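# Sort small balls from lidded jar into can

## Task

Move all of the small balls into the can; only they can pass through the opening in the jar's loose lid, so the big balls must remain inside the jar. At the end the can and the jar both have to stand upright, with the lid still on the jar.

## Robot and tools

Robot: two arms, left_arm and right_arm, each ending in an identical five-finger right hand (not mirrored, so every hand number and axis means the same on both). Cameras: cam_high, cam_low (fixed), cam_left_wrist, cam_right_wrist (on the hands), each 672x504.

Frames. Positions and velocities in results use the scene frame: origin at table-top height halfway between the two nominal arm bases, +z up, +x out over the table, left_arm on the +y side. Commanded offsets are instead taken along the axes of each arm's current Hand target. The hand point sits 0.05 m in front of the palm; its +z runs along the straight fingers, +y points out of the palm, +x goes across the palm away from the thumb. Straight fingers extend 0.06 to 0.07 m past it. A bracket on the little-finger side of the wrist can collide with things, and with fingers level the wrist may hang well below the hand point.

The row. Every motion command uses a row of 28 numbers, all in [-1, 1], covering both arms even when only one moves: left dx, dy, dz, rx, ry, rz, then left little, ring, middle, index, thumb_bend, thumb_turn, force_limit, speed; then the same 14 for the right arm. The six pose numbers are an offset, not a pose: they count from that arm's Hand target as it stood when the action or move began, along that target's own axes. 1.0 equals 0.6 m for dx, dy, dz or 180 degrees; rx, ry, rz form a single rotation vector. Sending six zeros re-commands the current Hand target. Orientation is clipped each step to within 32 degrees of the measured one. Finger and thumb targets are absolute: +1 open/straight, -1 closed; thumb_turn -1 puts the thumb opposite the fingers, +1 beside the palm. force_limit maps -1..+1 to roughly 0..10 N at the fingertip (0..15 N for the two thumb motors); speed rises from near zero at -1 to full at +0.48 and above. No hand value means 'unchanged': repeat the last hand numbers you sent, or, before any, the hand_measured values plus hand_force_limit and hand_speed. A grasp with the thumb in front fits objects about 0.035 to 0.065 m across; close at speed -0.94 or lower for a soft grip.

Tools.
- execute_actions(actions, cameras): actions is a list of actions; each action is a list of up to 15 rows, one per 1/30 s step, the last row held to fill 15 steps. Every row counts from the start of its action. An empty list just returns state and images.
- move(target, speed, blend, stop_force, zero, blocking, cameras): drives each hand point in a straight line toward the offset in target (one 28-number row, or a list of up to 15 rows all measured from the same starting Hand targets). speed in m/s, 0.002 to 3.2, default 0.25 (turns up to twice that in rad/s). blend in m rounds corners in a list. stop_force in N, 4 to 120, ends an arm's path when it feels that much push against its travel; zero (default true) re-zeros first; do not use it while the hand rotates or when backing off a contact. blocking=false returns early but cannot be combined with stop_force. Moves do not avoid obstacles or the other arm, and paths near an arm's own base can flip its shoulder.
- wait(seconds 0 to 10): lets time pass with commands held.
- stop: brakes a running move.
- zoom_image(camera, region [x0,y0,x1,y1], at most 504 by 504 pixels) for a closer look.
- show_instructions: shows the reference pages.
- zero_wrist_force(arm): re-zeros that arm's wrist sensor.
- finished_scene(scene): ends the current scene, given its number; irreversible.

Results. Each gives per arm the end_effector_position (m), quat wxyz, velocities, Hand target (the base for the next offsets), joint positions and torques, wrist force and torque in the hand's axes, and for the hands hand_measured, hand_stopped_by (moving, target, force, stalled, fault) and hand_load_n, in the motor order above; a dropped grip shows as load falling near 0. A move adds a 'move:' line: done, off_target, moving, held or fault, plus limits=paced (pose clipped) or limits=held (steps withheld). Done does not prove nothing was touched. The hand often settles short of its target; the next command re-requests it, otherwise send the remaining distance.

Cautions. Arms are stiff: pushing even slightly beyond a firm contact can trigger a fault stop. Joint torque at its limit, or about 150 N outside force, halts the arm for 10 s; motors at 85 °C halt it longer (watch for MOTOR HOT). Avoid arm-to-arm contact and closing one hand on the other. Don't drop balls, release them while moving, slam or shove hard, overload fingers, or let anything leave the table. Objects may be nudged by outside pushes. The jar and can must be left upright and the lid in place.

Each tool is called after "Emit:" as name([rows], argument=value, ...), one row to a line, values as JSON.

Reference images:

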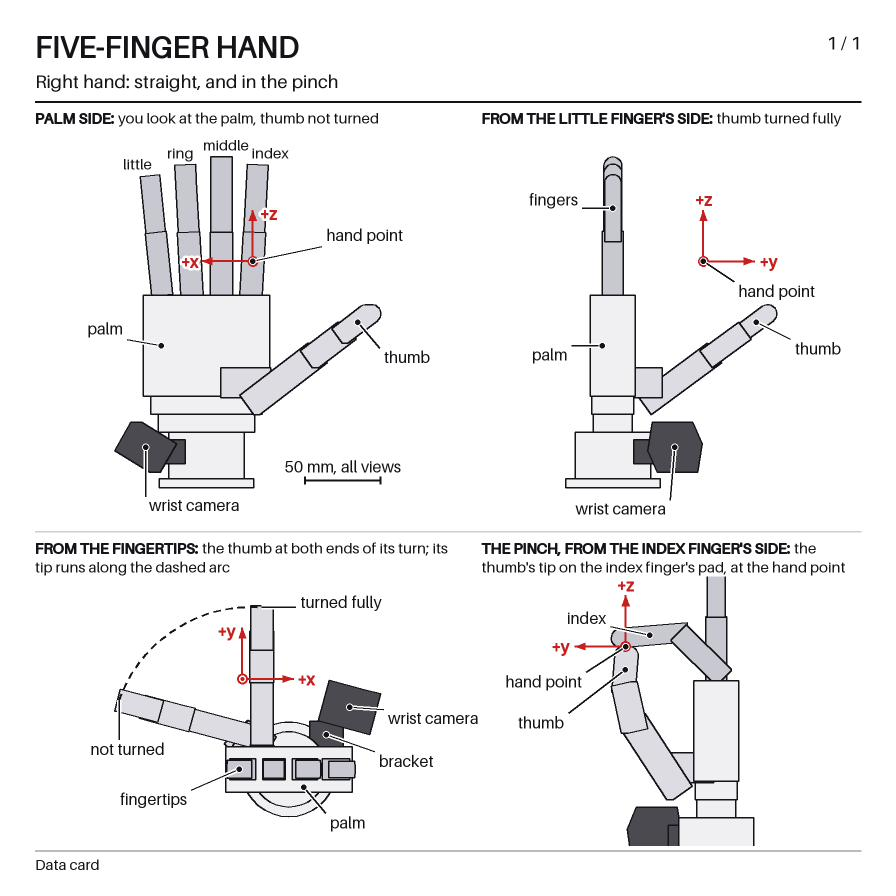

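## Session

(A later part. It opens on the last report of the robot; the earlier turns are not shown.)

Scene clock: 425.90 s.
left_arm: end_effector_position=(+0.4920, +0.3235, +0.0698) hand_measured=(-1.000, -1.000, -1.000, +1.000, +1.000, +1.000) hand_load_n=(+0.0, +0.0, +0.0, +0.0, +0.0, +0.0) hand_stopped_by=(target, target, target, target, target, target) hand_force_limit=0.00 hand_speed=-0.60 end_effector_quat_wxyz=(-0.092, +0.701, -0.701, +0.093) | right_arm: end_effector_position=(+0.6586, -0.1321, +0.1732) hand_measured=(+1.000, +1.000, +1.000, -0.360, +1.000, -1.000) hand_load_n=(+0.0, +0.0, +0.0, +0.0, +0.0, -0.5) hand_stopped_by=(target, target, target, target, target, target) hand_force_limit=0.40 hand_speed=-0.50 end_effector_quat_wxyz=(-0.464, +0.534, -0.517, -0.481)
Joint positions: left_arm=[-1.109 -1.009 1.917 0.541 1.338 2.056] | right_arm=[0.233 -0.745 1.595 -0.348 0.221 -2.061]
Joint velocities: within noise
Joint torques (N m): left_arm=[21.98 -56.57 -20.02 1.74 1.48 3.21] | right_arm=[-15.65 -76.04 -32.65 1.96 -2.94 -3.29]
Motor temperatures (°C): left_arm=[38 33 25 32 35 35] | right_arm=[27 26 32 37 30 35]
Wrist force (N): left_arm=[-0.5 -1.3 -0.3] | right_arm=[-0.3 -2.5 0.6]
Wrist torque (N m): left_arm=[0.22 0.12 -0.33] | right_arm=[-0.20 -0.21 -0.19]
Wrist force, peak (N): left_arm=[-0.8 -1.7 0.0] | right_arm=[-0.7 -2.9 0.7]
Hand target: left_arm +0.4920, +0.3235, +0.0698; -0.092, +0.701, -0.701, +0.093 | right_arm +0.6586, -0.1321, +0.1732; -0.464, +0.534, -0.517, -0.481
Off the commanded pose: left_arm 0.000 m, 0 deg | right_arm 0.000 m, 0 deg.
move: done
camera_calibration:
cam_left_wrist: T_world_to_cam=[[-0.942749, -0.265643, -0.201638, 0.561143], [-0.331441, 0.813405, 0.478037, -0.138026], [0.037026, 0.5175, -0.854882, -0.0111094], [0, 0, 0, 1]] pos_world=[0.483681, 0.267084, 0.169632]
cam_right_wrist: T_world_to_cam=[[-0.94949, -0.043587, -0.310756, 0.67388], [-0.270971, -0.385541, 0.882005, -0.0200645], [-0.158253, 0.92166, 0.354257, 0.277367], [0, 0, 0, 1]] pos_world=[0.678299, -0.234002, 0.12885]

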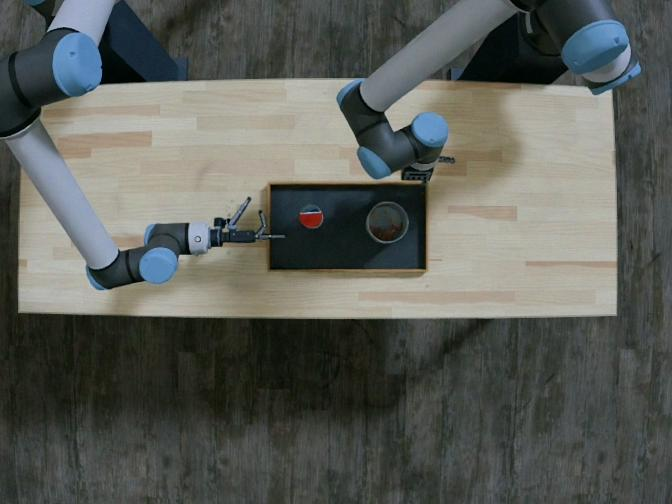

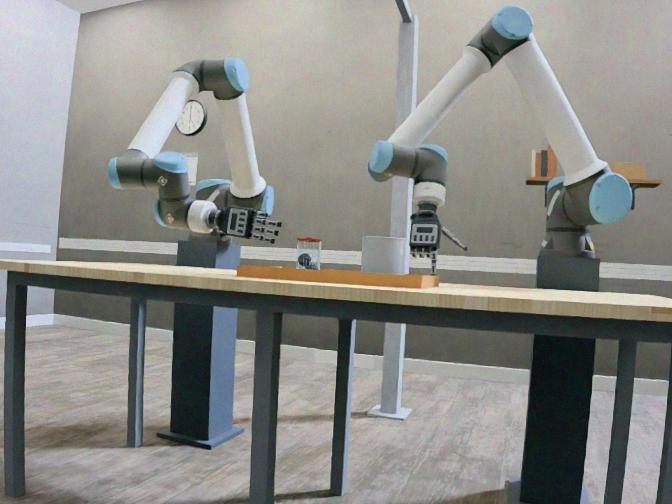

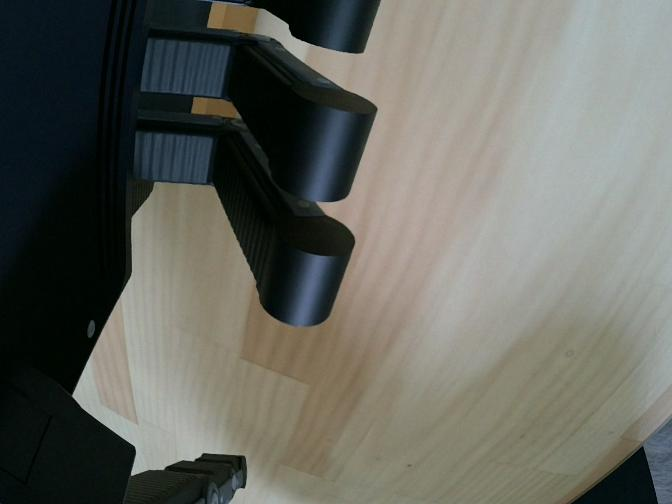

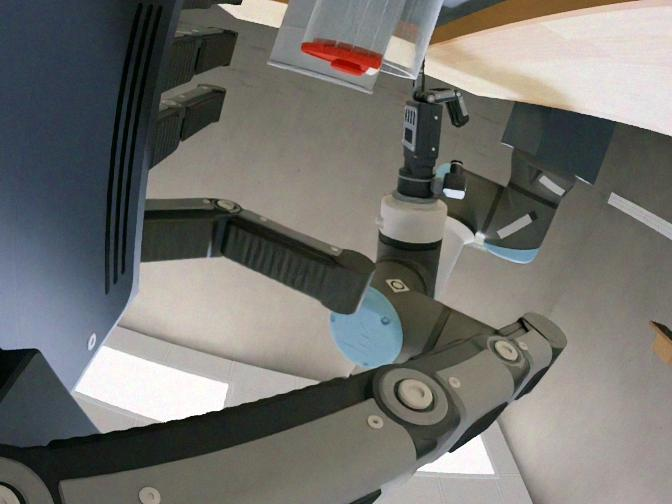

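Emit:
move(target=[0,0.0086,0.0322,0,0,0,-1,-1,-1,1,1,1,0,-0.6,0,0,0,0,0,0,1,1,1,-0.36,1,-1,0.4,-0.5], speed=0.015, stop_force=4)

Emit:
zoom_image(camera="cam_high", region=[390, 160, 450, 220])

Scene clock: 427.97 s.
left_arm: end_effector_position=(+0.4920, +0.3235, +0.0650) hand_measured=(-1.000, -1.000, -1.000, +1.000, +1.000, +1.000) hand_load_n=(+0.0, +0.0, +0.0, +0.5, +0.0, +0.0) hand_stopped_by=(target, target, target, target, target, target) hand_force_limit=0.00 hand_speed=-0.60 end_effector_quat_wxyz=(-0.092, +0.701, -0.701, +0.093) | right_arm: end_effector_position=(+0.6586, -0.1321, +0.1732) hand_measured=(+1.000, +1.000, +1.000, -0.360, +1.000, -1.000) hand_load_n=(+0.0, +0.0, +0.0, +0.0, +0.0, -0.5) hand_stopped_by=(target, target, target, target, target, target) hand_force_limit=0.40 hand_speed=-0.50 end_effector_quat_wxyz=(-0.464, +0.534, -0.517, -0.481)
Joint positions: left_arm=[-1.109 -1.002 1.918 0.533 1.338 2.056] | right_arm=[0.233 -0.745 1.595 -0.348 0.221 -2.061]
Joint velocities: within noise
Joint torques (N m): left_arm=[10.31 -89.11 -30.32 6.45 0.95 2.65] | right_arm=[-12.48 -77.02 -32.24 1.4 -2.25 -2.91]
Motor temperatures (°C): left_arm=[38 33 25 32 35 35] | right_arm=[27 26 32 37 30 35]
Wrist force (N): left_arm=[-1.2 -6.8 2.0] | right_arm=[-0.7 -2.9 0.3]
Wrist torque (N m): left_arm=[0.41 0.14 -0.36] | right_arm=[-0.23 -0.15 -0.22]
Wrist force, peak (N): left_arm=[0.2 -9.6 -2.9] | right_arm=[-0.6 -3.1 0.6]
Hand target: left_arm +0.4920, +0.3235, +0.0650; -0.092, +0.701, -0.701, +0.093 (not the last commanded pose) | right_arm +0.6586, -0.1321, +0.1732; -0.464, +0.534, -0.517, -0.481
Off the commanded pose: left_arm 0.015 m, 0 deg | right_arm 0.000 m, 0 deg.
move: contact (left_arm)
camera_calibration:
cam_left_wrist: T_world_to_cam=[[-0.942718, -0.26572, -0.201683, 0.560161], [-0.33153, 0.81338, 0.478017, -0.135597], [0.0370262, 0.517499, -0.854882, -0.015161], [0, 0, 0, 1]] pos_world=[0.483681, 0.266984, 0.164832]
cam_right_wrist: T_world_to_cam=[[-0.94949, -0.043587, -0.310756, 0.67388], [-0.270971, -0.385541, 0.882005, -0.0200645], [-0.158253, 0.92166, 0.354257, 0.277367], [0, 0, 0, 1]] pos_world=[0.678299, -0.234002, 0.12885]

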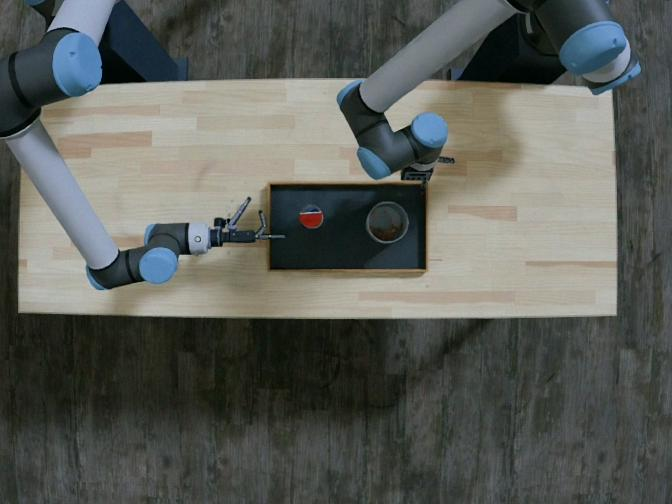

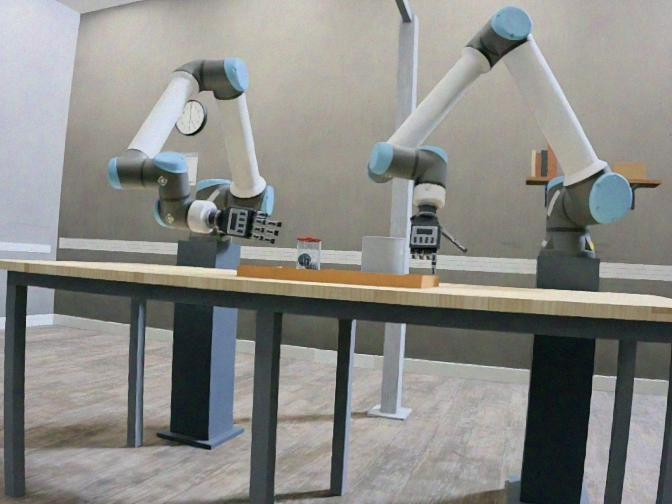

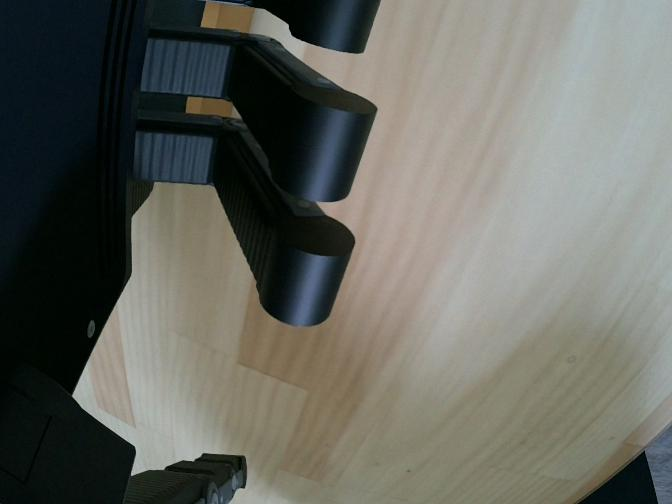

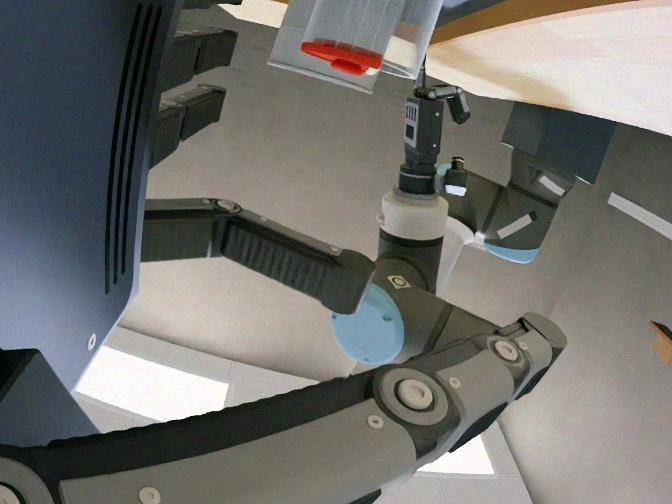

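Scaled by 8.400.

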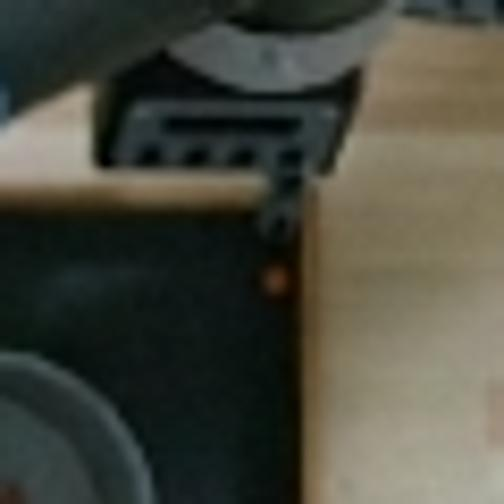

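Emit:
move([
  [0,-0.0052,-0.0193,0,0,0,-1,-1,-1,1,1,1,0,-0.6,0,0,0,0,0,0,1,1,1,-0.36,1,-1,0.4,-0.5],
  [0,-0.0335,-0.0315,-0.0833,0,0,-1,-1,-1,1,1,1,0,-0.6,0,0,0,0,0,0,1,1,1,-0.36,1,-1,0.4,-0.5],
], speed=0.08)

Emit:
zoom_image(camera="cam_high", region=[390, 160, 450, 220])

Scene clock: 430.97 s.
left_arm: end_effector_position=(+0.5065, +0.3235, +0.0884) hand_measured=(-1.000, -1.000, -1.000, +1.000, +1.000, +1.000) hand_load_n=(+0.0, +0.0, +0.0, +0.0, +0.0, +0.0) hand_stopped_by=(target, target, target, target, target, target) hand_force_limit=0.00 hand_speed=-0.60 end_effector_quat_wxyz=(+0.000, +0.707, -0.707, +0.000) | right_arm: end_effector_position=(+0.6586, -0.1321, +0.1732) hand_measured=(+1.000, +1.000, +1.000, -0.360, +1.000, -1.000) hand_load_n=(+0.0, +0.0, +0.0, +0.0, +0.0, -0.5) hand_stopped_by=(target, target, target, target, target, target) hand_force_limit=0.40 hand_speed=-0.50 end_effector_quat_wxyz=(-0.464, +0.534, -0.517, -0.481)
Joint positions: left_arm=[-0.984 -0.934 1.777 0.726 1.571 2.167] | right_arm=[0.233 -0.745 1.595 -0.348 0.221 -2.061]
Joint velocities: within noise
Joint torques (N m): left_arm=[24.37 -64.38 -36.07 6.47 2.93 3.56] | right_arm=[-15.09 -79.09 -31.05 0.32 -2.16 -2.66]
Motor temperatures (°C): left_arm=[38 33 25 32 35 35] | right_arm=[27 26 32 37 30 35]
Wrist force (N): left_arm=[-0.4 0.0 -1.3] | right_arm=[-0.7 -2.8 0.4]
Wrist torque (N m): left_arm=[0.34 0.07 -0.15] | right_arm=[-0.24 -0.16 -0.22]
Wrist force, peak (N): left_arm=[-1.4 -6.9 2.2] | right_arm=[-0.5 -3.1 0.5]
Hand target: left_arm +0.5066, +0.3235, +0.0885; +0.000, +0.707, -0.707, +0.000 | right_arm +0.6586, -0.1321, +0.1732; -0.464, +0.534, -0.517, -0.481
Off the commanded pose: left_arm 0.000 m, 0 deg | right_arm 0.000 m, 0 deg.
move: done
camera_calibration:
cam_left_wrist: T_world_to_cam=[[-0.962857, -0.265582, 0.0486999, 0.566592], [-0.196678, 0.813425, 0.547409, -0.216454], [-0.184996, 0.517499, -0.835447, 0.115096], [0, 0, 0, 1]] pos_world=[0.524268, 0.266983, 0.187052]
cam_right_wrist: T_world_to_cam=[[-0.94949, -0.043587, -0.310756, 0.67388], [-0.270971, -0.385541, 0.882005, -0.0200645], [-0.158253, 0.92166, 0.354257, 0.277367], [0, 0, 0, 1]] pos_world=[0.678299, -0.234002, 0.12885]

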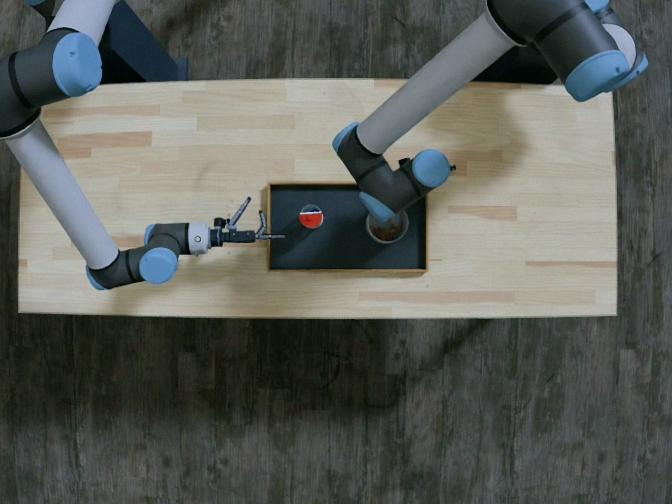

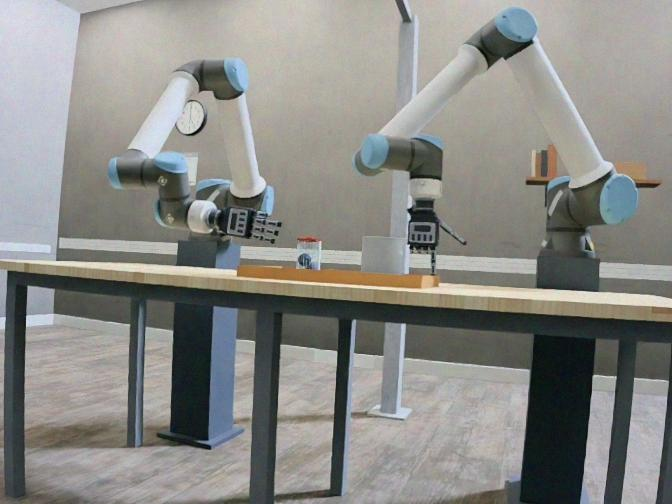

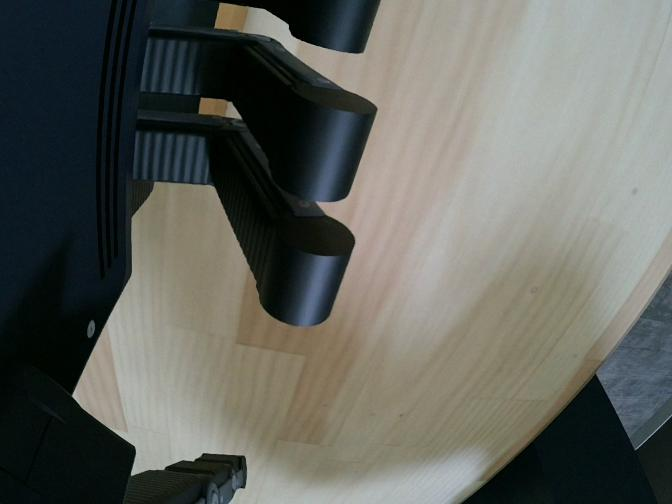

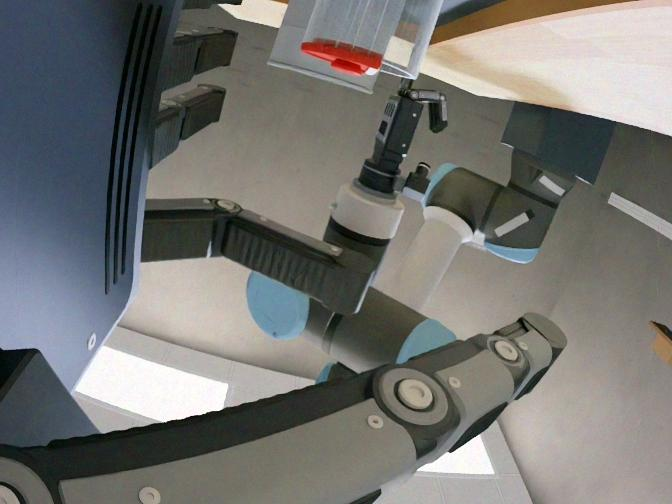

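Scaled by 8.400.

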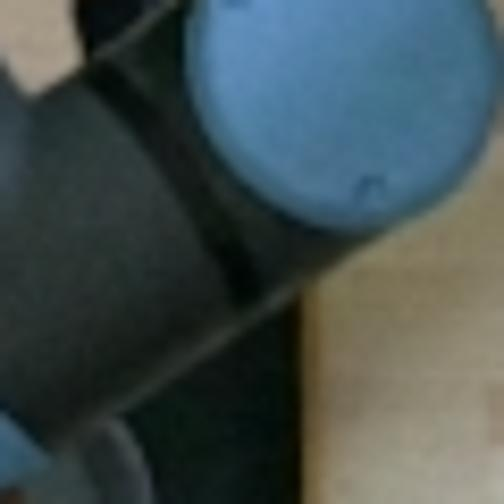

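Emit:
move(target=[0,0,0.0417,0,0,0,-1,-1,-1,1,1,1,0,-0.6,0,0,0,0,0,0,1,1,1,-0.36,1,-1,0.4,-0.5], speed=0.015, stop_force=4, cameras=["cam_low","cam_left_wrist","cam_high"])

Emit:
zoom_image(camera="cam_low", region=[390, 220, 460, 290])

Scene clock: 434.00 s.
left_arm: end_effector_position=(+0.5066, +0.3235, +0.0683) hand_measured=(-1.000, -1.000, -1.000, +1.000, +1.000, +1.000) hand_load_n=(+0.0, +0.0, +0.0, +0.0, +0.0, +0.0) hand_stopped_by=(target, target, target, target, target, target) hand_force_limit=0.00 hand_speed=-0.60 end_effector_quat_wxyz=(+0.000, +0.707, -0.707, +0.000) | right_arm: end_effector_position=(+0.6586, -0.1321, +0.1732) hand_measured=(+1.000, +1.000, +1.000, -0.360, +1.000, -1.000) hand_load_n=(+0.0, +0.0, +0.0, +0.0, +0.0, -0.5) hand_stopped_by=(target, target, target, target, target, target) hand_force_limit=0.40 hand_speed=-0.50 end_effector_quat_wxyz=(-0.464, +0.534, -0.517, -0.481)
Joint positions: left_arm=[-0.984 -0.908 1.78 0.698 1.571 2.167] | right_arm=[0.233 -0.745 1.595 -0.348 0.221 -2.061]
Joint velocities: within noise
Joint torques (N m): left_arm=[18.19 -91.11 -33.49 5.7 1.22 3.52] | right_arm=[-13.36 -77.95 -29.08 -0.75 -2.42 -2.82]
Motor temperatures (°C): left_arm=[38 33 25 32 35 35] | right_arm=[27 26 32 37 30 35]
Wrist force (N): left_arm=[-0.7 -0.1 -4.7] | right_arm=[-0.7 -3.0 0.4]
Wrist torque (N m): left_arm=[0.55 0.15 -0.19] | right_arm=[-0.27 -0.16 -0.23]
Wrist force, peak (N): left_arm=[-0.5 -0.2 -8.0] | right_arm=[-0.3 -3.1 0.8]
Hand target: left_arm +0.5066, +0.3235, +0.0683; +0.000, +0.707, -0.707, +0.000 (not the last commanded pose) | right_arm +0.6586, -0.1321, +0.1732; -0.464, +0.534, -0.517, -0.481
Off the commanded pose: left_arm 0.005 m, 0 deg | right_arm 0.000 m, 0 deg.
move: contact (left_arm)
camera_calibration:
cam_left_wrist: T_world_to_cam=[[-0.962858, -0.265512, 0.0490639, 0.567497], [-0.196394, 0.813392, 0.547561, -0.20556], [-0.185292, 0.517588, -0.835326, 0.098331], [0, 0, 0, 1]] pos_world=[0.524268, 0.266983, 0.166852]
Images, in order (width x height): cam_high 672x504, cam_low 672x504, cam_left_wrist 672x504.

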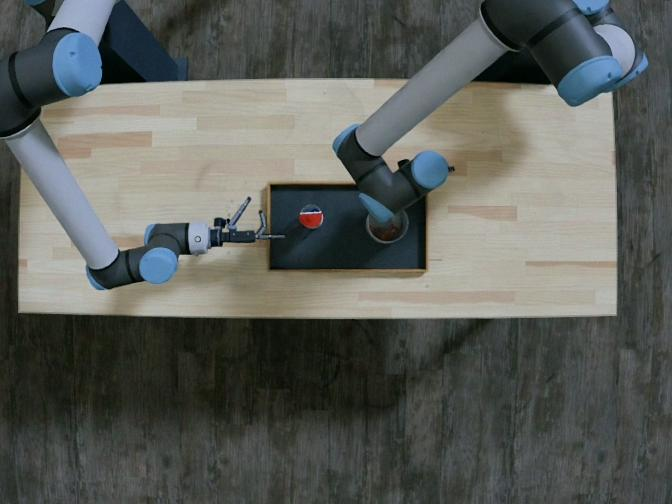

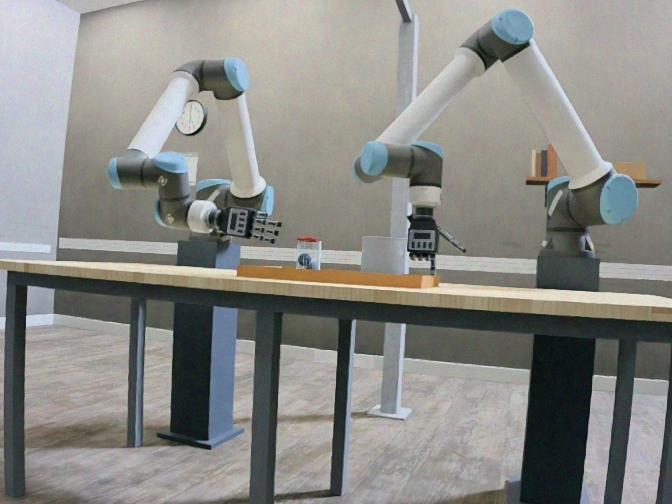

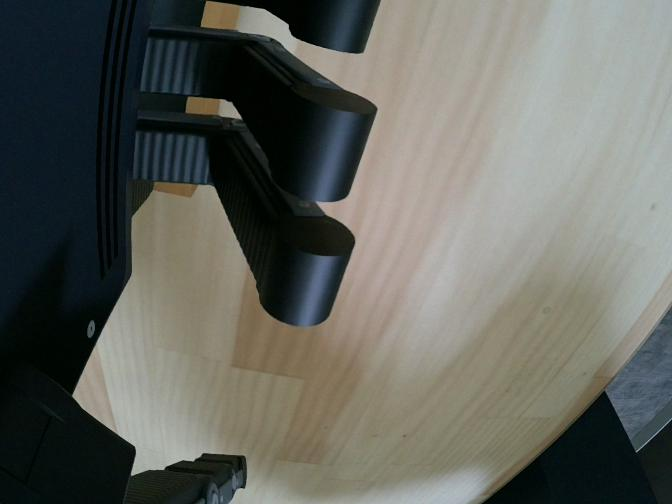

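Scaled by 7.200.

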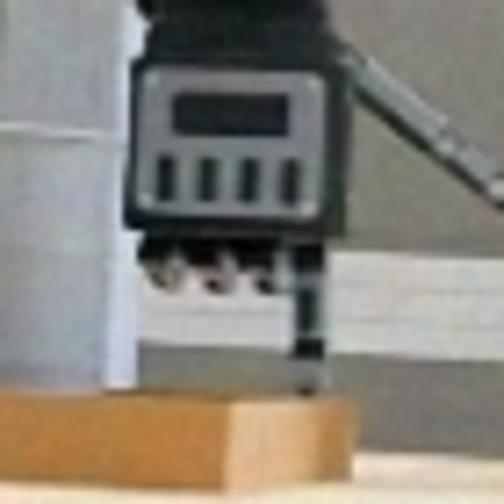

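Emit:
move([
  [0,0,-0.003,0,0,0,-1,-1,-1,1,1,1,0,-0.6,0,0,0,0,0,0,1,1,1,-0.36,1,-1,0.4,-0.5],
  [0.02,-0.05,-0.003,0,0,0,-1,-1,-1,1,1,1,0,-0.6,0,0,0,0,0,0,1,1,1,-0.36,1,-1,0.4,-0.5],
], speed=0.03, cameras=["cam_low","cam_left_wrist","cam_high"])

Emit:
zoom_image(camera="cam_low", region=[390, 220, 460, 290])

Emit:
zoom_image(camera="cam_high", region=[380, 160, 450, 230])

Scene clock: 436.07 s.
left_arm: end_effector_position=(+0.5364, +0.3115, +0.0701) hand_measured=(-1.000, -1.000, -1.000, +1.000, +1.000, +1.000) hand_load_n=(+0.0, +0.0, +0.5, +0.0, +0.0, +0.0) hand_stopped_by=(target, target, target, target, target, target) hand_force_limit=0.00 hand_speed=-0.60 end_effector_quat_wxyz=(+0.000, +0.707, -0.707, +0.000) | right_arm: end_effector_position=(+0.6586, -0.1321, +0.1732) hand_measured=(+1.000, +1.000, +1.000, -0.360, +1.000, -1.000) hand_load_n=(+0.0, +0.0, +0.0, +0.0, +0.0, +0.0) hand_stopped_by=(target, target, target, target, target, target) hand_force_limit=0.40 hand_speed=-0.50 end_effector_quat_wxyz=(-0.464, +0.534, -0.517, -0.481)
Joint positions: left_arm=[-0.957 -0.876 1.71 0.736 1.571 2.194] | right_arm=[0.233 -0.745 1.595 -0.348 0.221 -2.061]
Joint velocities: within noise
Joint torques (N m): left_arm=[21.45 -71.87 -36.3 7.01 -0.6 3.46] | right_arm=[-13.43 -78.29 -29.9 -0.87 -2.11 -2.95]
Motor temperatures (°C): left_arm=[38 33 25 32 35 35] | right_arm=[27 26 32 37 30 35]
Wrist force (N): left_arm=[-0.6 0.1 -1.0] | right_arm=[-0.7 -2.6 0.8]
Wrist torque (N m): left_arm=[0.35 0.10 -0.24] | right_arm=[-0.22 -0.17 -0.22]
Wrist force, peak (N): left_arm=[-0.2 -0.1 -5.0] | right_arm=[-0.5 -3.1 0.6]
Hand target: left_arm +0.5366, +0.3115, +0.0701; +0.000, +0.707, -0.707, +0.000 | right_arm +0.6586, -0.1321, +0.1732; -0.464, +0.534, -0.517, -0.481
Off the commanded pose: left_arm 0.000 m, 0 deg | right_arm 0.000 m, 0 deg.
move: done
camera_calibration:
cam_left_wrist: T_world_to_cam=[[-0.962858, -0.265512, 0.0490639, 0.593038], [-0.196394, 0.813392, 0.547561, -0.190995], [-0.185292, 0.517588, -0.835326, 0.111534], [0, 0, 0, 1]] pos_world=[0.554168, 0.255083, 0.168652]
Images, in order (width x height): cam_high 672x504, cam_low 672x504, cam_left_wrist 672x504.

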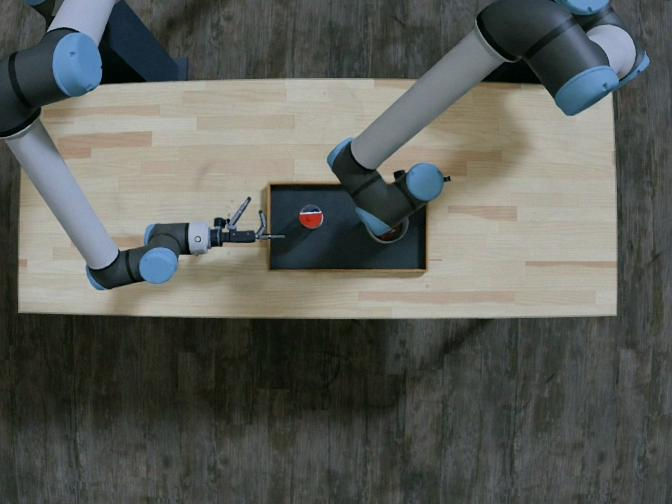

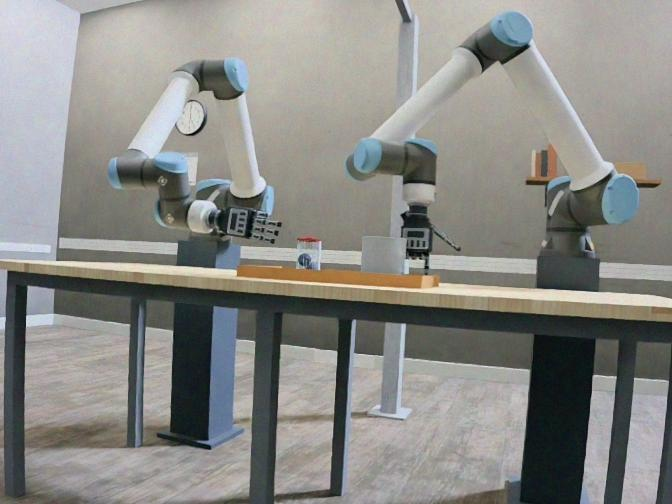

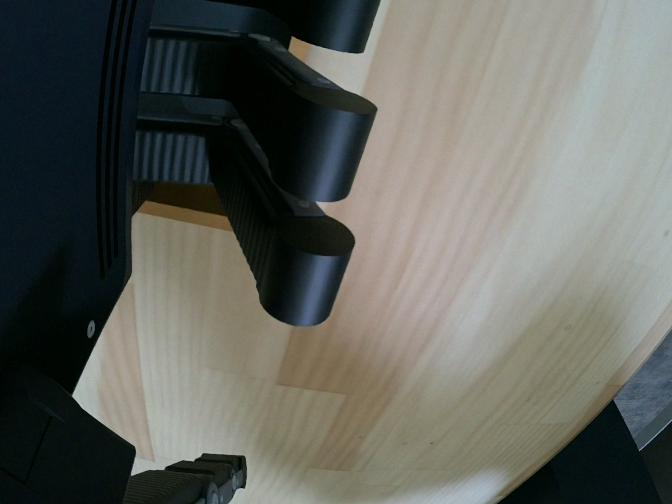

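Scaled by 7.200.

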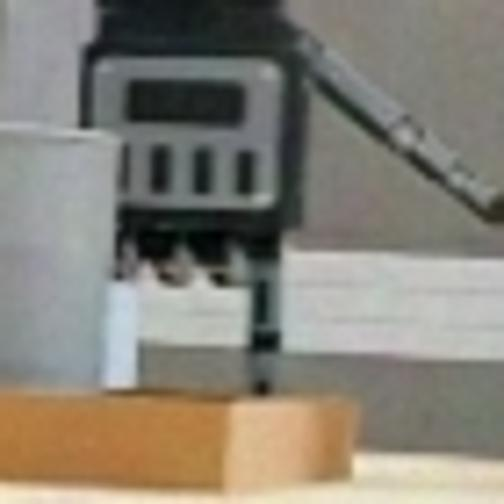

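Scaled by 7.200.

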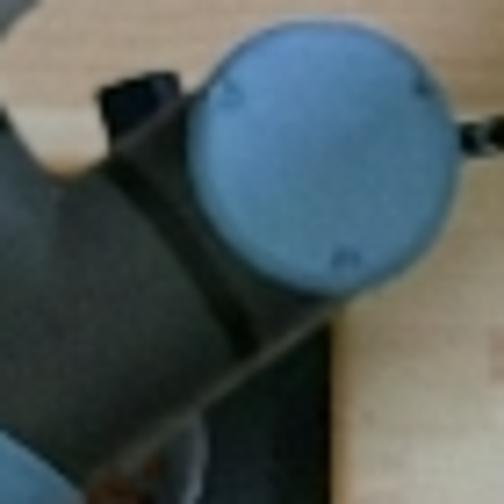

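Emit:
move([
  [0,0,-0.0833,0,0,0,-1,-1,-1,1,1,1,0,-0.6,0,0,0,0,0,0,1,1,1,-0.36,1,-1,0.4,-0.5],
  [0.0858,0.1443,-0.1583,0.2944,0,0,-1,-1,-1,1,1,1,0,-0.6,0,0,0,0,0,0,1,1,1,-0.36,1,-1,0.4,-0.5],
], speed=0.3, blend=0.01, cameras=["cam_low","cam_left_wrist","cam_high"])

Emit:
execute_actions([
  [[0,0,0,0,0,0,1,1,1,1,1,1,0,0,0,0,0,0,0,0,1,1,1,-0.36,1,-1,0.4,-0.5]],
  [[0,0,0,0,0,0,1,1,1,1,1,1,0,0,0,0,0,0,0,0,1,1,1,-0.36,1,-1,0.4,-0.5]],
  [[0,0,0,0,0,0,1,1,1,1,1,1,0,0,0,0,0,0,0,0,1,1,1,-0.36,1,-1,0.4,-0.5]],
], cameras=["cam_left_wrist","cam_high"])

Emit:
zoom_image(camera="cam_high", region=[340, 160, 460, 280])

Scene clock: 439.43 s.
left_arm: end_effector_position=(+0.4500, +0.2601, +0.1651) hand_measured=(-1.000, -1.000, -1.000, +1.000, +1.000, +1.000) hand_load_n=(+0.0, +0.0, +0.0, +0.0, +0.0, +0.0) hand_stopped_by=(target, target, target, target, target, target) hand_force_limit=0.00 hand_speed=-0.60 end_effector_quat_wxyz=(-0.315, +0.633, -0.633, +0.316) | right_arm: end_effector_position=(+0.6586, -0.1321, +0.1732) hand_measured=(+1.000, +1.000, +1.000, -0.360, +1.000, -1.000) hand_load_n=(+0.0, +0.0, +0.0, +0.0, +0.0, +0.0) hand_stopped_by=(target, target, target, target, target, target) hand_force_limit=0.40 hand_speed=-0.50 end_effector_quat_wxyz=(-0.464, +0.534, -0.517, -0.481)
Joint positions: left_arm=[-1.525 -1.115 2.043 0.569 0.648 1.662] | right_arm=[0.233 -0.745 1.595 -0.348 0.221 -2.061]
Joint velocities: within noise
Joint torques (N m): left_arm=[-21.9 -49.12 -17.51 6.78 -4.12 -4.02] | right_arm=[-10.62 -80.73 -28.34 -0.29 -2.2 -2.81]
Motor temperatures (°C): left_arm=[38 33 25 32 35 35] | right_arm=[27 26 32 37 30 35]
Wrist force (N): left_arm=[-0.7 -1.5 -0.4] | right_arm=[-0.3 -2.3 0.4]
Wrist torque (N m): left_arm=[0.25 0.13 -0.50] | right_arm=[-0.15 -0.21 -0.18]
Wrist force, peak (N): left_arm=[-1.2 -2.0 -1.0] | right_arm=[-0.9 -3.0 0.4]
Hand target: left_arm +0.4499, +0.2600, +0.1651; -0.315, +0.633, -0.633, +0.316 | right_arm +0.6586, -0.1321, +0.1732; -0.464, +0.534, -0.517, -0.481
Off the commanded pose: left_arm 0.000 m, 0 deg | right_arm 0.000 m, 0 deg.
move: done
camera_calibration:
cam_left_wrist: T_world_to_cam=[[-0.618876, -0.265995, -0.739079, 0.466973], [-0.5556, 0.813356, 0.17251, 0.00547985], [0.555248, 0.517395, -0.651154, -0.162021], [0, 0, 0, 1]] pos_world=[0.382005, 0.203584, 0.238684]
Images, in order (width x height): cam_high 672x504, cam_low 672x504, cam_left_wrist 672x504.

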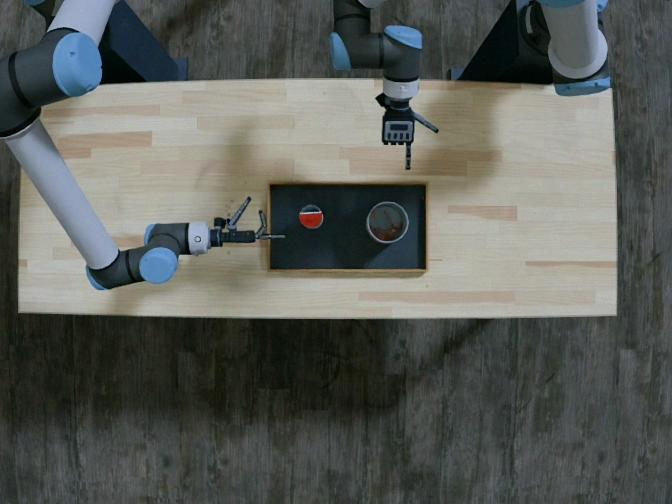

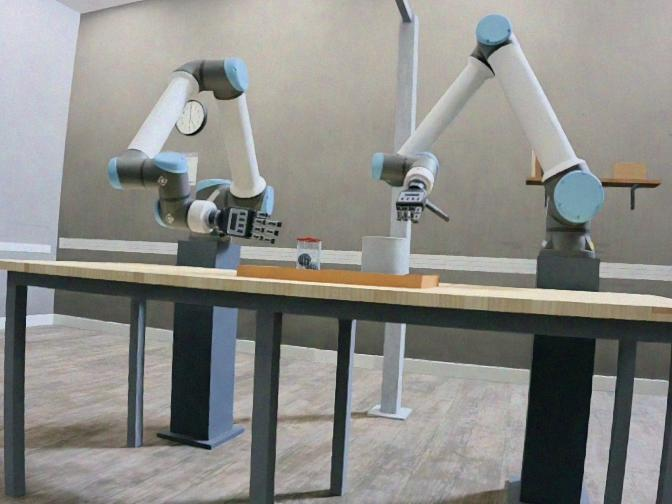

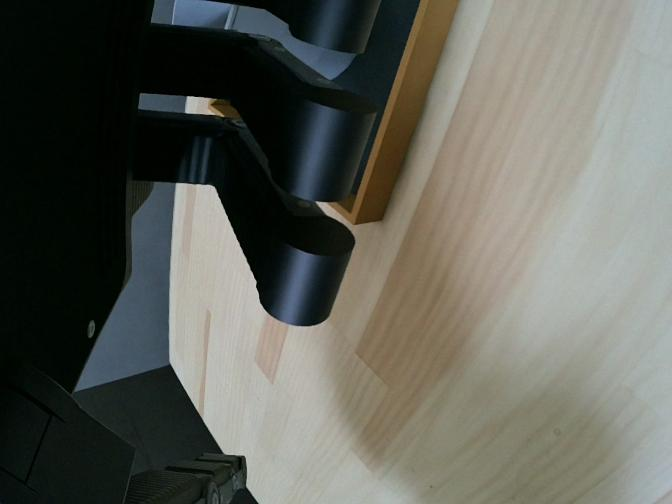

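Scene clock: 441.13 s.
left_arm: end_effector_position=(+0.4499, +0.2601, +0.1651) hand_measured=(+1.000, +1.000, +1.000, +1.000, +1.000, +1.000) hand_load_n=(+0.0, +0.0, +0.0, +0.0, +0.0, +0.0) hand_stopped_by=(target, target, target, target, target, target) hand_force_limit=0.00 hand_speed=0.00 end_effector_quat_wxyz=(-0.315, +0.633, -0.633, +0.316) | right_arm: end_effector_position=(+0.6586, -0.1321, +0.1732) hand_measured=(+1.000, +1.000, +1.000, -0.360, +1.000, -1.000) hand_load_n=(+0.0, +0.0, +0.0, +0.0, +0.0, +0.0) hand_stopped_by=(target, target, target, target, target, target) hand_force_limit=0.40 hand_speed=-0.50 end_effector_quat_wxyz=(-0.464, +0.534, -0.517, -0.481)
Joint positions: left_arm=[-1.525 -1.115 2.043 0.57 0.648 1.662] | right_arm=[0.233 -0.745 1.595 -0.348 0.221 -2.061]
Joint velocities: within noise
Joint torques (N m): left_arm=[-15 -46.56 -21.62 5.05 -1.97 -3.51] | right_arm=[-14.17 -78.96 -27.45 -0.95 -2.19 -2.76]
Motor temperatures (°C): left_arm=[38 33 25 32 35 35] | right_arm=[27 26 32 37 30 35]
Wrist force (N): left_arm=[-0.2 -2.2 0.2] | right_arm=[-0.7 -2.6 0.9]
Wrist torque (N m): left_arm=[0.10 0.05 -0.49] | right_arm=[-0.23 -0.16 -0.22]
Wrist force, peak (N): left_arm=[0.1 -2.5 0.0] | right_arm=[-0.8 -3.0 0.7]
Hand target: left_arm +0.4499, +0.2600, +0.1651; -0.315, +0.633, -0.633, +0.316 | right_arm +0.6586, -0.1321, +0.1732; -0.464, +0.534, -0.517, -0.481
Off the commanded pose: left_arm 0.000 m, 0 deg | right_arm 0.000 m, 0 deg.
Step readings (end_effector_position of left_arm | right_arm):
0: (+0.4500, +0.2601, +0.1651) | (+0.6586, -0.1321, +0.1732)
1: (+0.4500, +0.2601, +0.1651) | (+0.6586, -0.1321, +0.1732)
2: (+0.4500, +0.2601, +0.1651) | (+0.6586, -0.1321, +0.1732)
4: (+0.4500, +0.2601, +0.1651) | (+0.6586, -0.1321, +0.1732)
8: (+0.4499, +0.2601, +0.1651) | (+0.6586, -0.1321, +0.1732)
15: (+0.4499, +0.2600, +0.1651) | (+0.6586, -0.1321, +0.1732)
16: (+0.4499, +0.2600, +0.1651) | (+0.6586, -0.1321, +0.1732)
17: (+0.4499, +0.2600, +0.1651) | (+0.6586, -0.1321, +0.1732)
19: (+0.4499, +0.2601, +0.1651) | (+0.6586, -0.1321, +0.1732)
23: (+0.4499, +0.2601, +0.1651) | (+0.6586, -0.1321, +0.1732)
30: (+0.4499, +0.2601, +0.1651) | (+0.6586, -0.1321, +0.1732)
31: (+0.4499, +0.2601, +0.1651) | (+0.6586, -0.1321, +0.1732)
32: (+0.4499, +0.2601, +0.1651) | (+0.6586, -0.1321, +0.1732)
34: (+0.4499, +0.2601, +0.1651) | (+0.6586, -0.1321, +0.1732)
38: (+0.4499, +0.2601, +0.1651) | (+0.6586, -0.1321, +0.1732)
45: (+0.4499, +0.2601, +0.1651) | (+0.6586, -0.1321, +0.1732)
camera_calibration:
cam_left_wrist: T_world_to_cam=[[-0.61864, -0.265992, -0.739279, 0.466793], [-0.555779, 0.81324, 0.172482, 0.00554022], [0.555332, 0.51758, -0.650936, -0.162152], [0, 0, 0, 1]] pos_world=[0.381904, 0.203584, 0.238584]
Images, in order (width x height): cam_high 672x504, cam_left_wrist 672x504.

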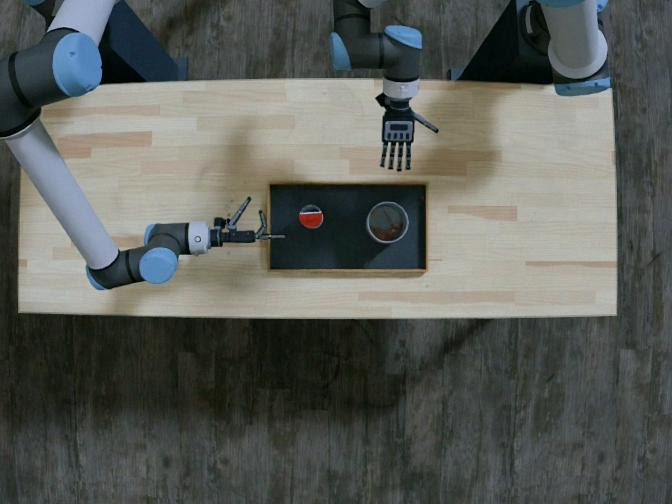

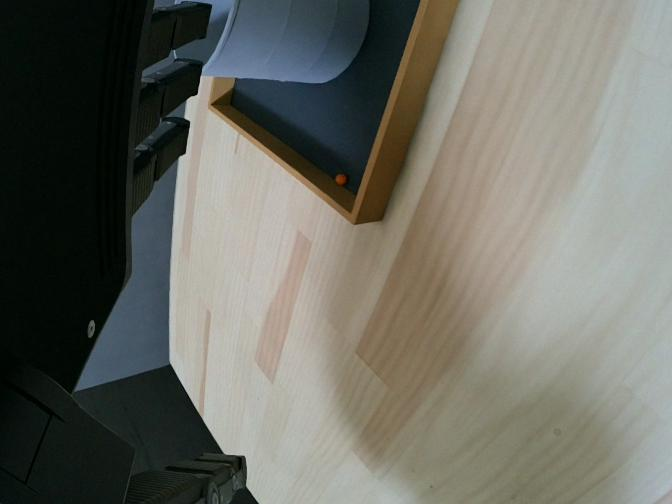

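Scaled by 4.200.

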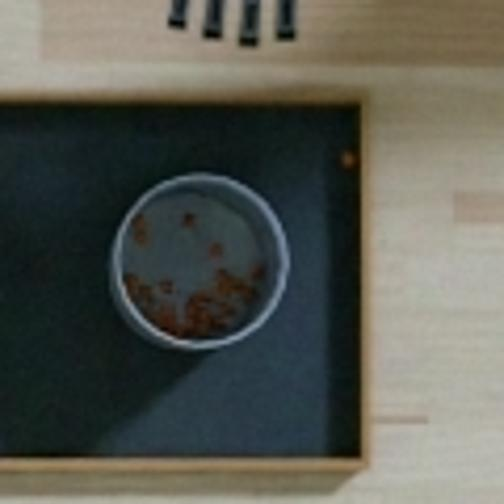

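Emit:
wait(seconds=0, cameras=["cam_high","cam_left_wrist","cam_low"])

Emit:
zoom_image(camera="cam_left_wrist", region=[240, 100, 440, 250])

Emit:
zoom_image(camera="cam_high", region=[340, 160, 460, 280])

Scene clock: 442.70 s.
left_arm: end_effector_position=(+0.4499, +0.2601, +0.1651) hand_measured=(+1.000, +1.000, +1.000, +1.000, +1.000, +1.000) hand_load_n=(+0.0, +0.0, +0.0, +0.0, +0.0, +0.0) hand_stopped_by=(target, target, target, target, target, target) hand_force_limit=0.00 hand_speed=0.00 end_effector_quat_wxyz=(-0.315, +0.633, -0.633, +0.316) | right_arm: end_effector_position=(+0.6586, -0.1321, +0.1732) hand_measured=(+1.000, +1.000, +1.000, -0.360, +1.000, -1.000) hand_load_n=(+0.0, +0.0, +0.0, +0.0, +0.0, -0.5) hand_stopped_by=(target, target, target, target, target, target) hand_force_limit=0.40 hand_speed=-0.50 end_effector_quat_wxyz=(-0.464, +0.534, -0.517, -0.481)
Joint positions: left_arm=[-1.525 -1.115 2.043 0.57 0.648 1.662] | right_arm=[0.233 -0.745 1.595 -0.348 0.221 -2.061]
Joint velocities: within noise
Joint torques (N m): left_arm=[-16.76 -46.28 -25.84 3.2 -0.42 -3.46] | right_arm=[-11.58 -80.98 -26.49 -0.8 -2.01 -2.9]
Motor temperatures (°C): left_arm=[38 33 25 32 35 35] | right_arm=[27 26 32 37 30 35]
Wrist force (N): left_arm=[-0.6 -2.1 -0.5] | right_arm=[-0.6 -2.4 0.8]
Wrist torque (N m): left_arm=[0.15 0.13 -0.50] | right_arm=[-0.19 -0.17 -0.20]
Wrist force, peak (N): left_arm=[-0.6 -2.4 -0.2] | right_arm=[-0.4 -2.9 0.9]
Hand target: left_arm +0.4499, +0.2600, +0.1651; -0.315, +0.633, -0.633, +0.316 | right_arm +0.6586, -0.1321, +0.1732; -0.464, +0.534, -0.517, -0.481
Off the commanded pose: left_arm 0.000 m, 0 deg | right_arm 0.000 m, 0 deg.
camera_calibration:
cam_left_wrist: T_world_to_cam=[[-0.61864, -0.265992, -0.739279, 0.466793], [-0.555779, 0.81324, 0.172482, 0.00554022], [0.555332, 0.51758, -0.650936, -0.162152], [0, 0, 0, 1]] pos_world=[0.381904, 0.203584, 0.238584]
Images, in order (width x height): cam_high 672x504, cam_low 672x504, cam_left_wrist 672x504.

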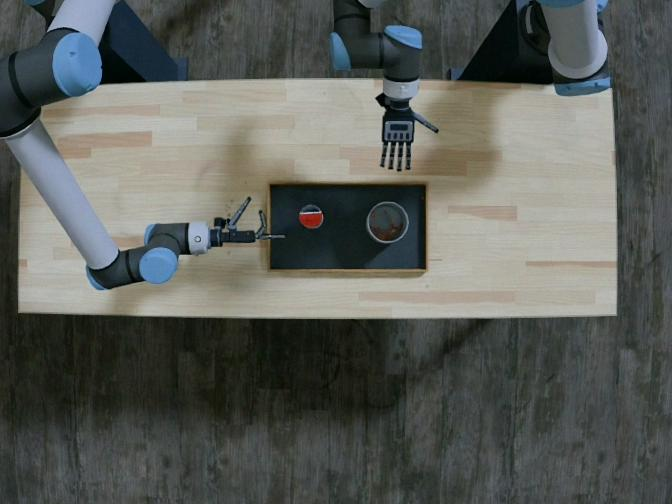

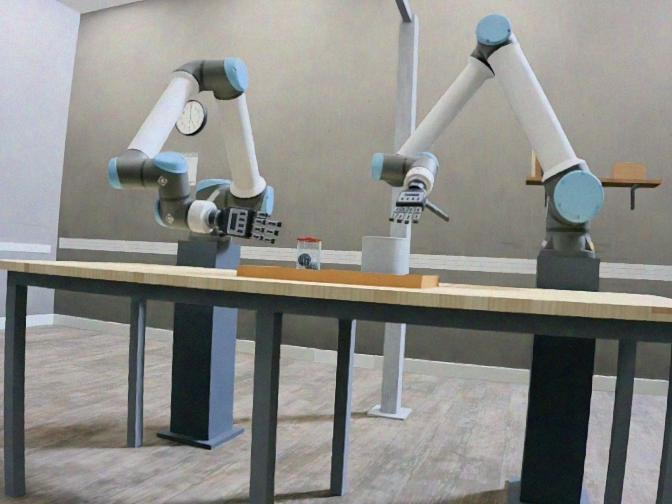

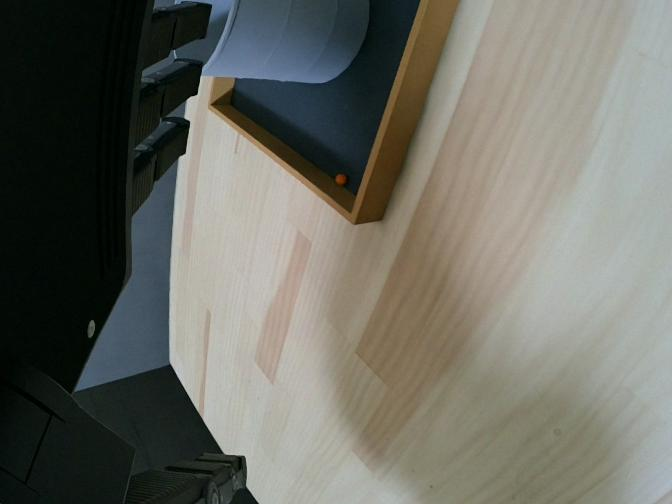

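Scaled by 2.520 from the camera's 672x504 image, which has a finer 960x720 frame.

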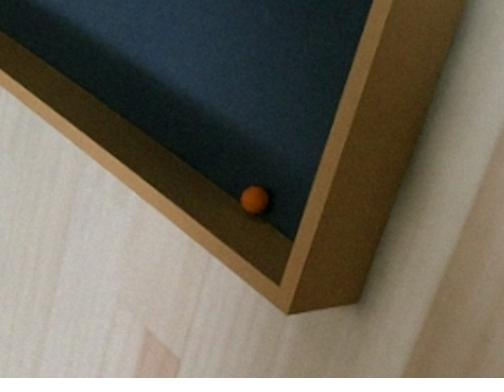

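Scaled by 4.200.

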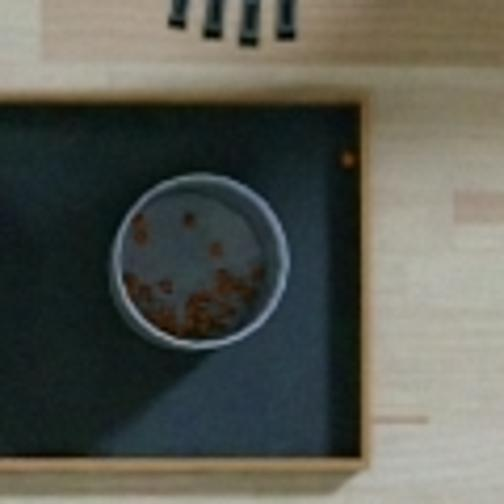

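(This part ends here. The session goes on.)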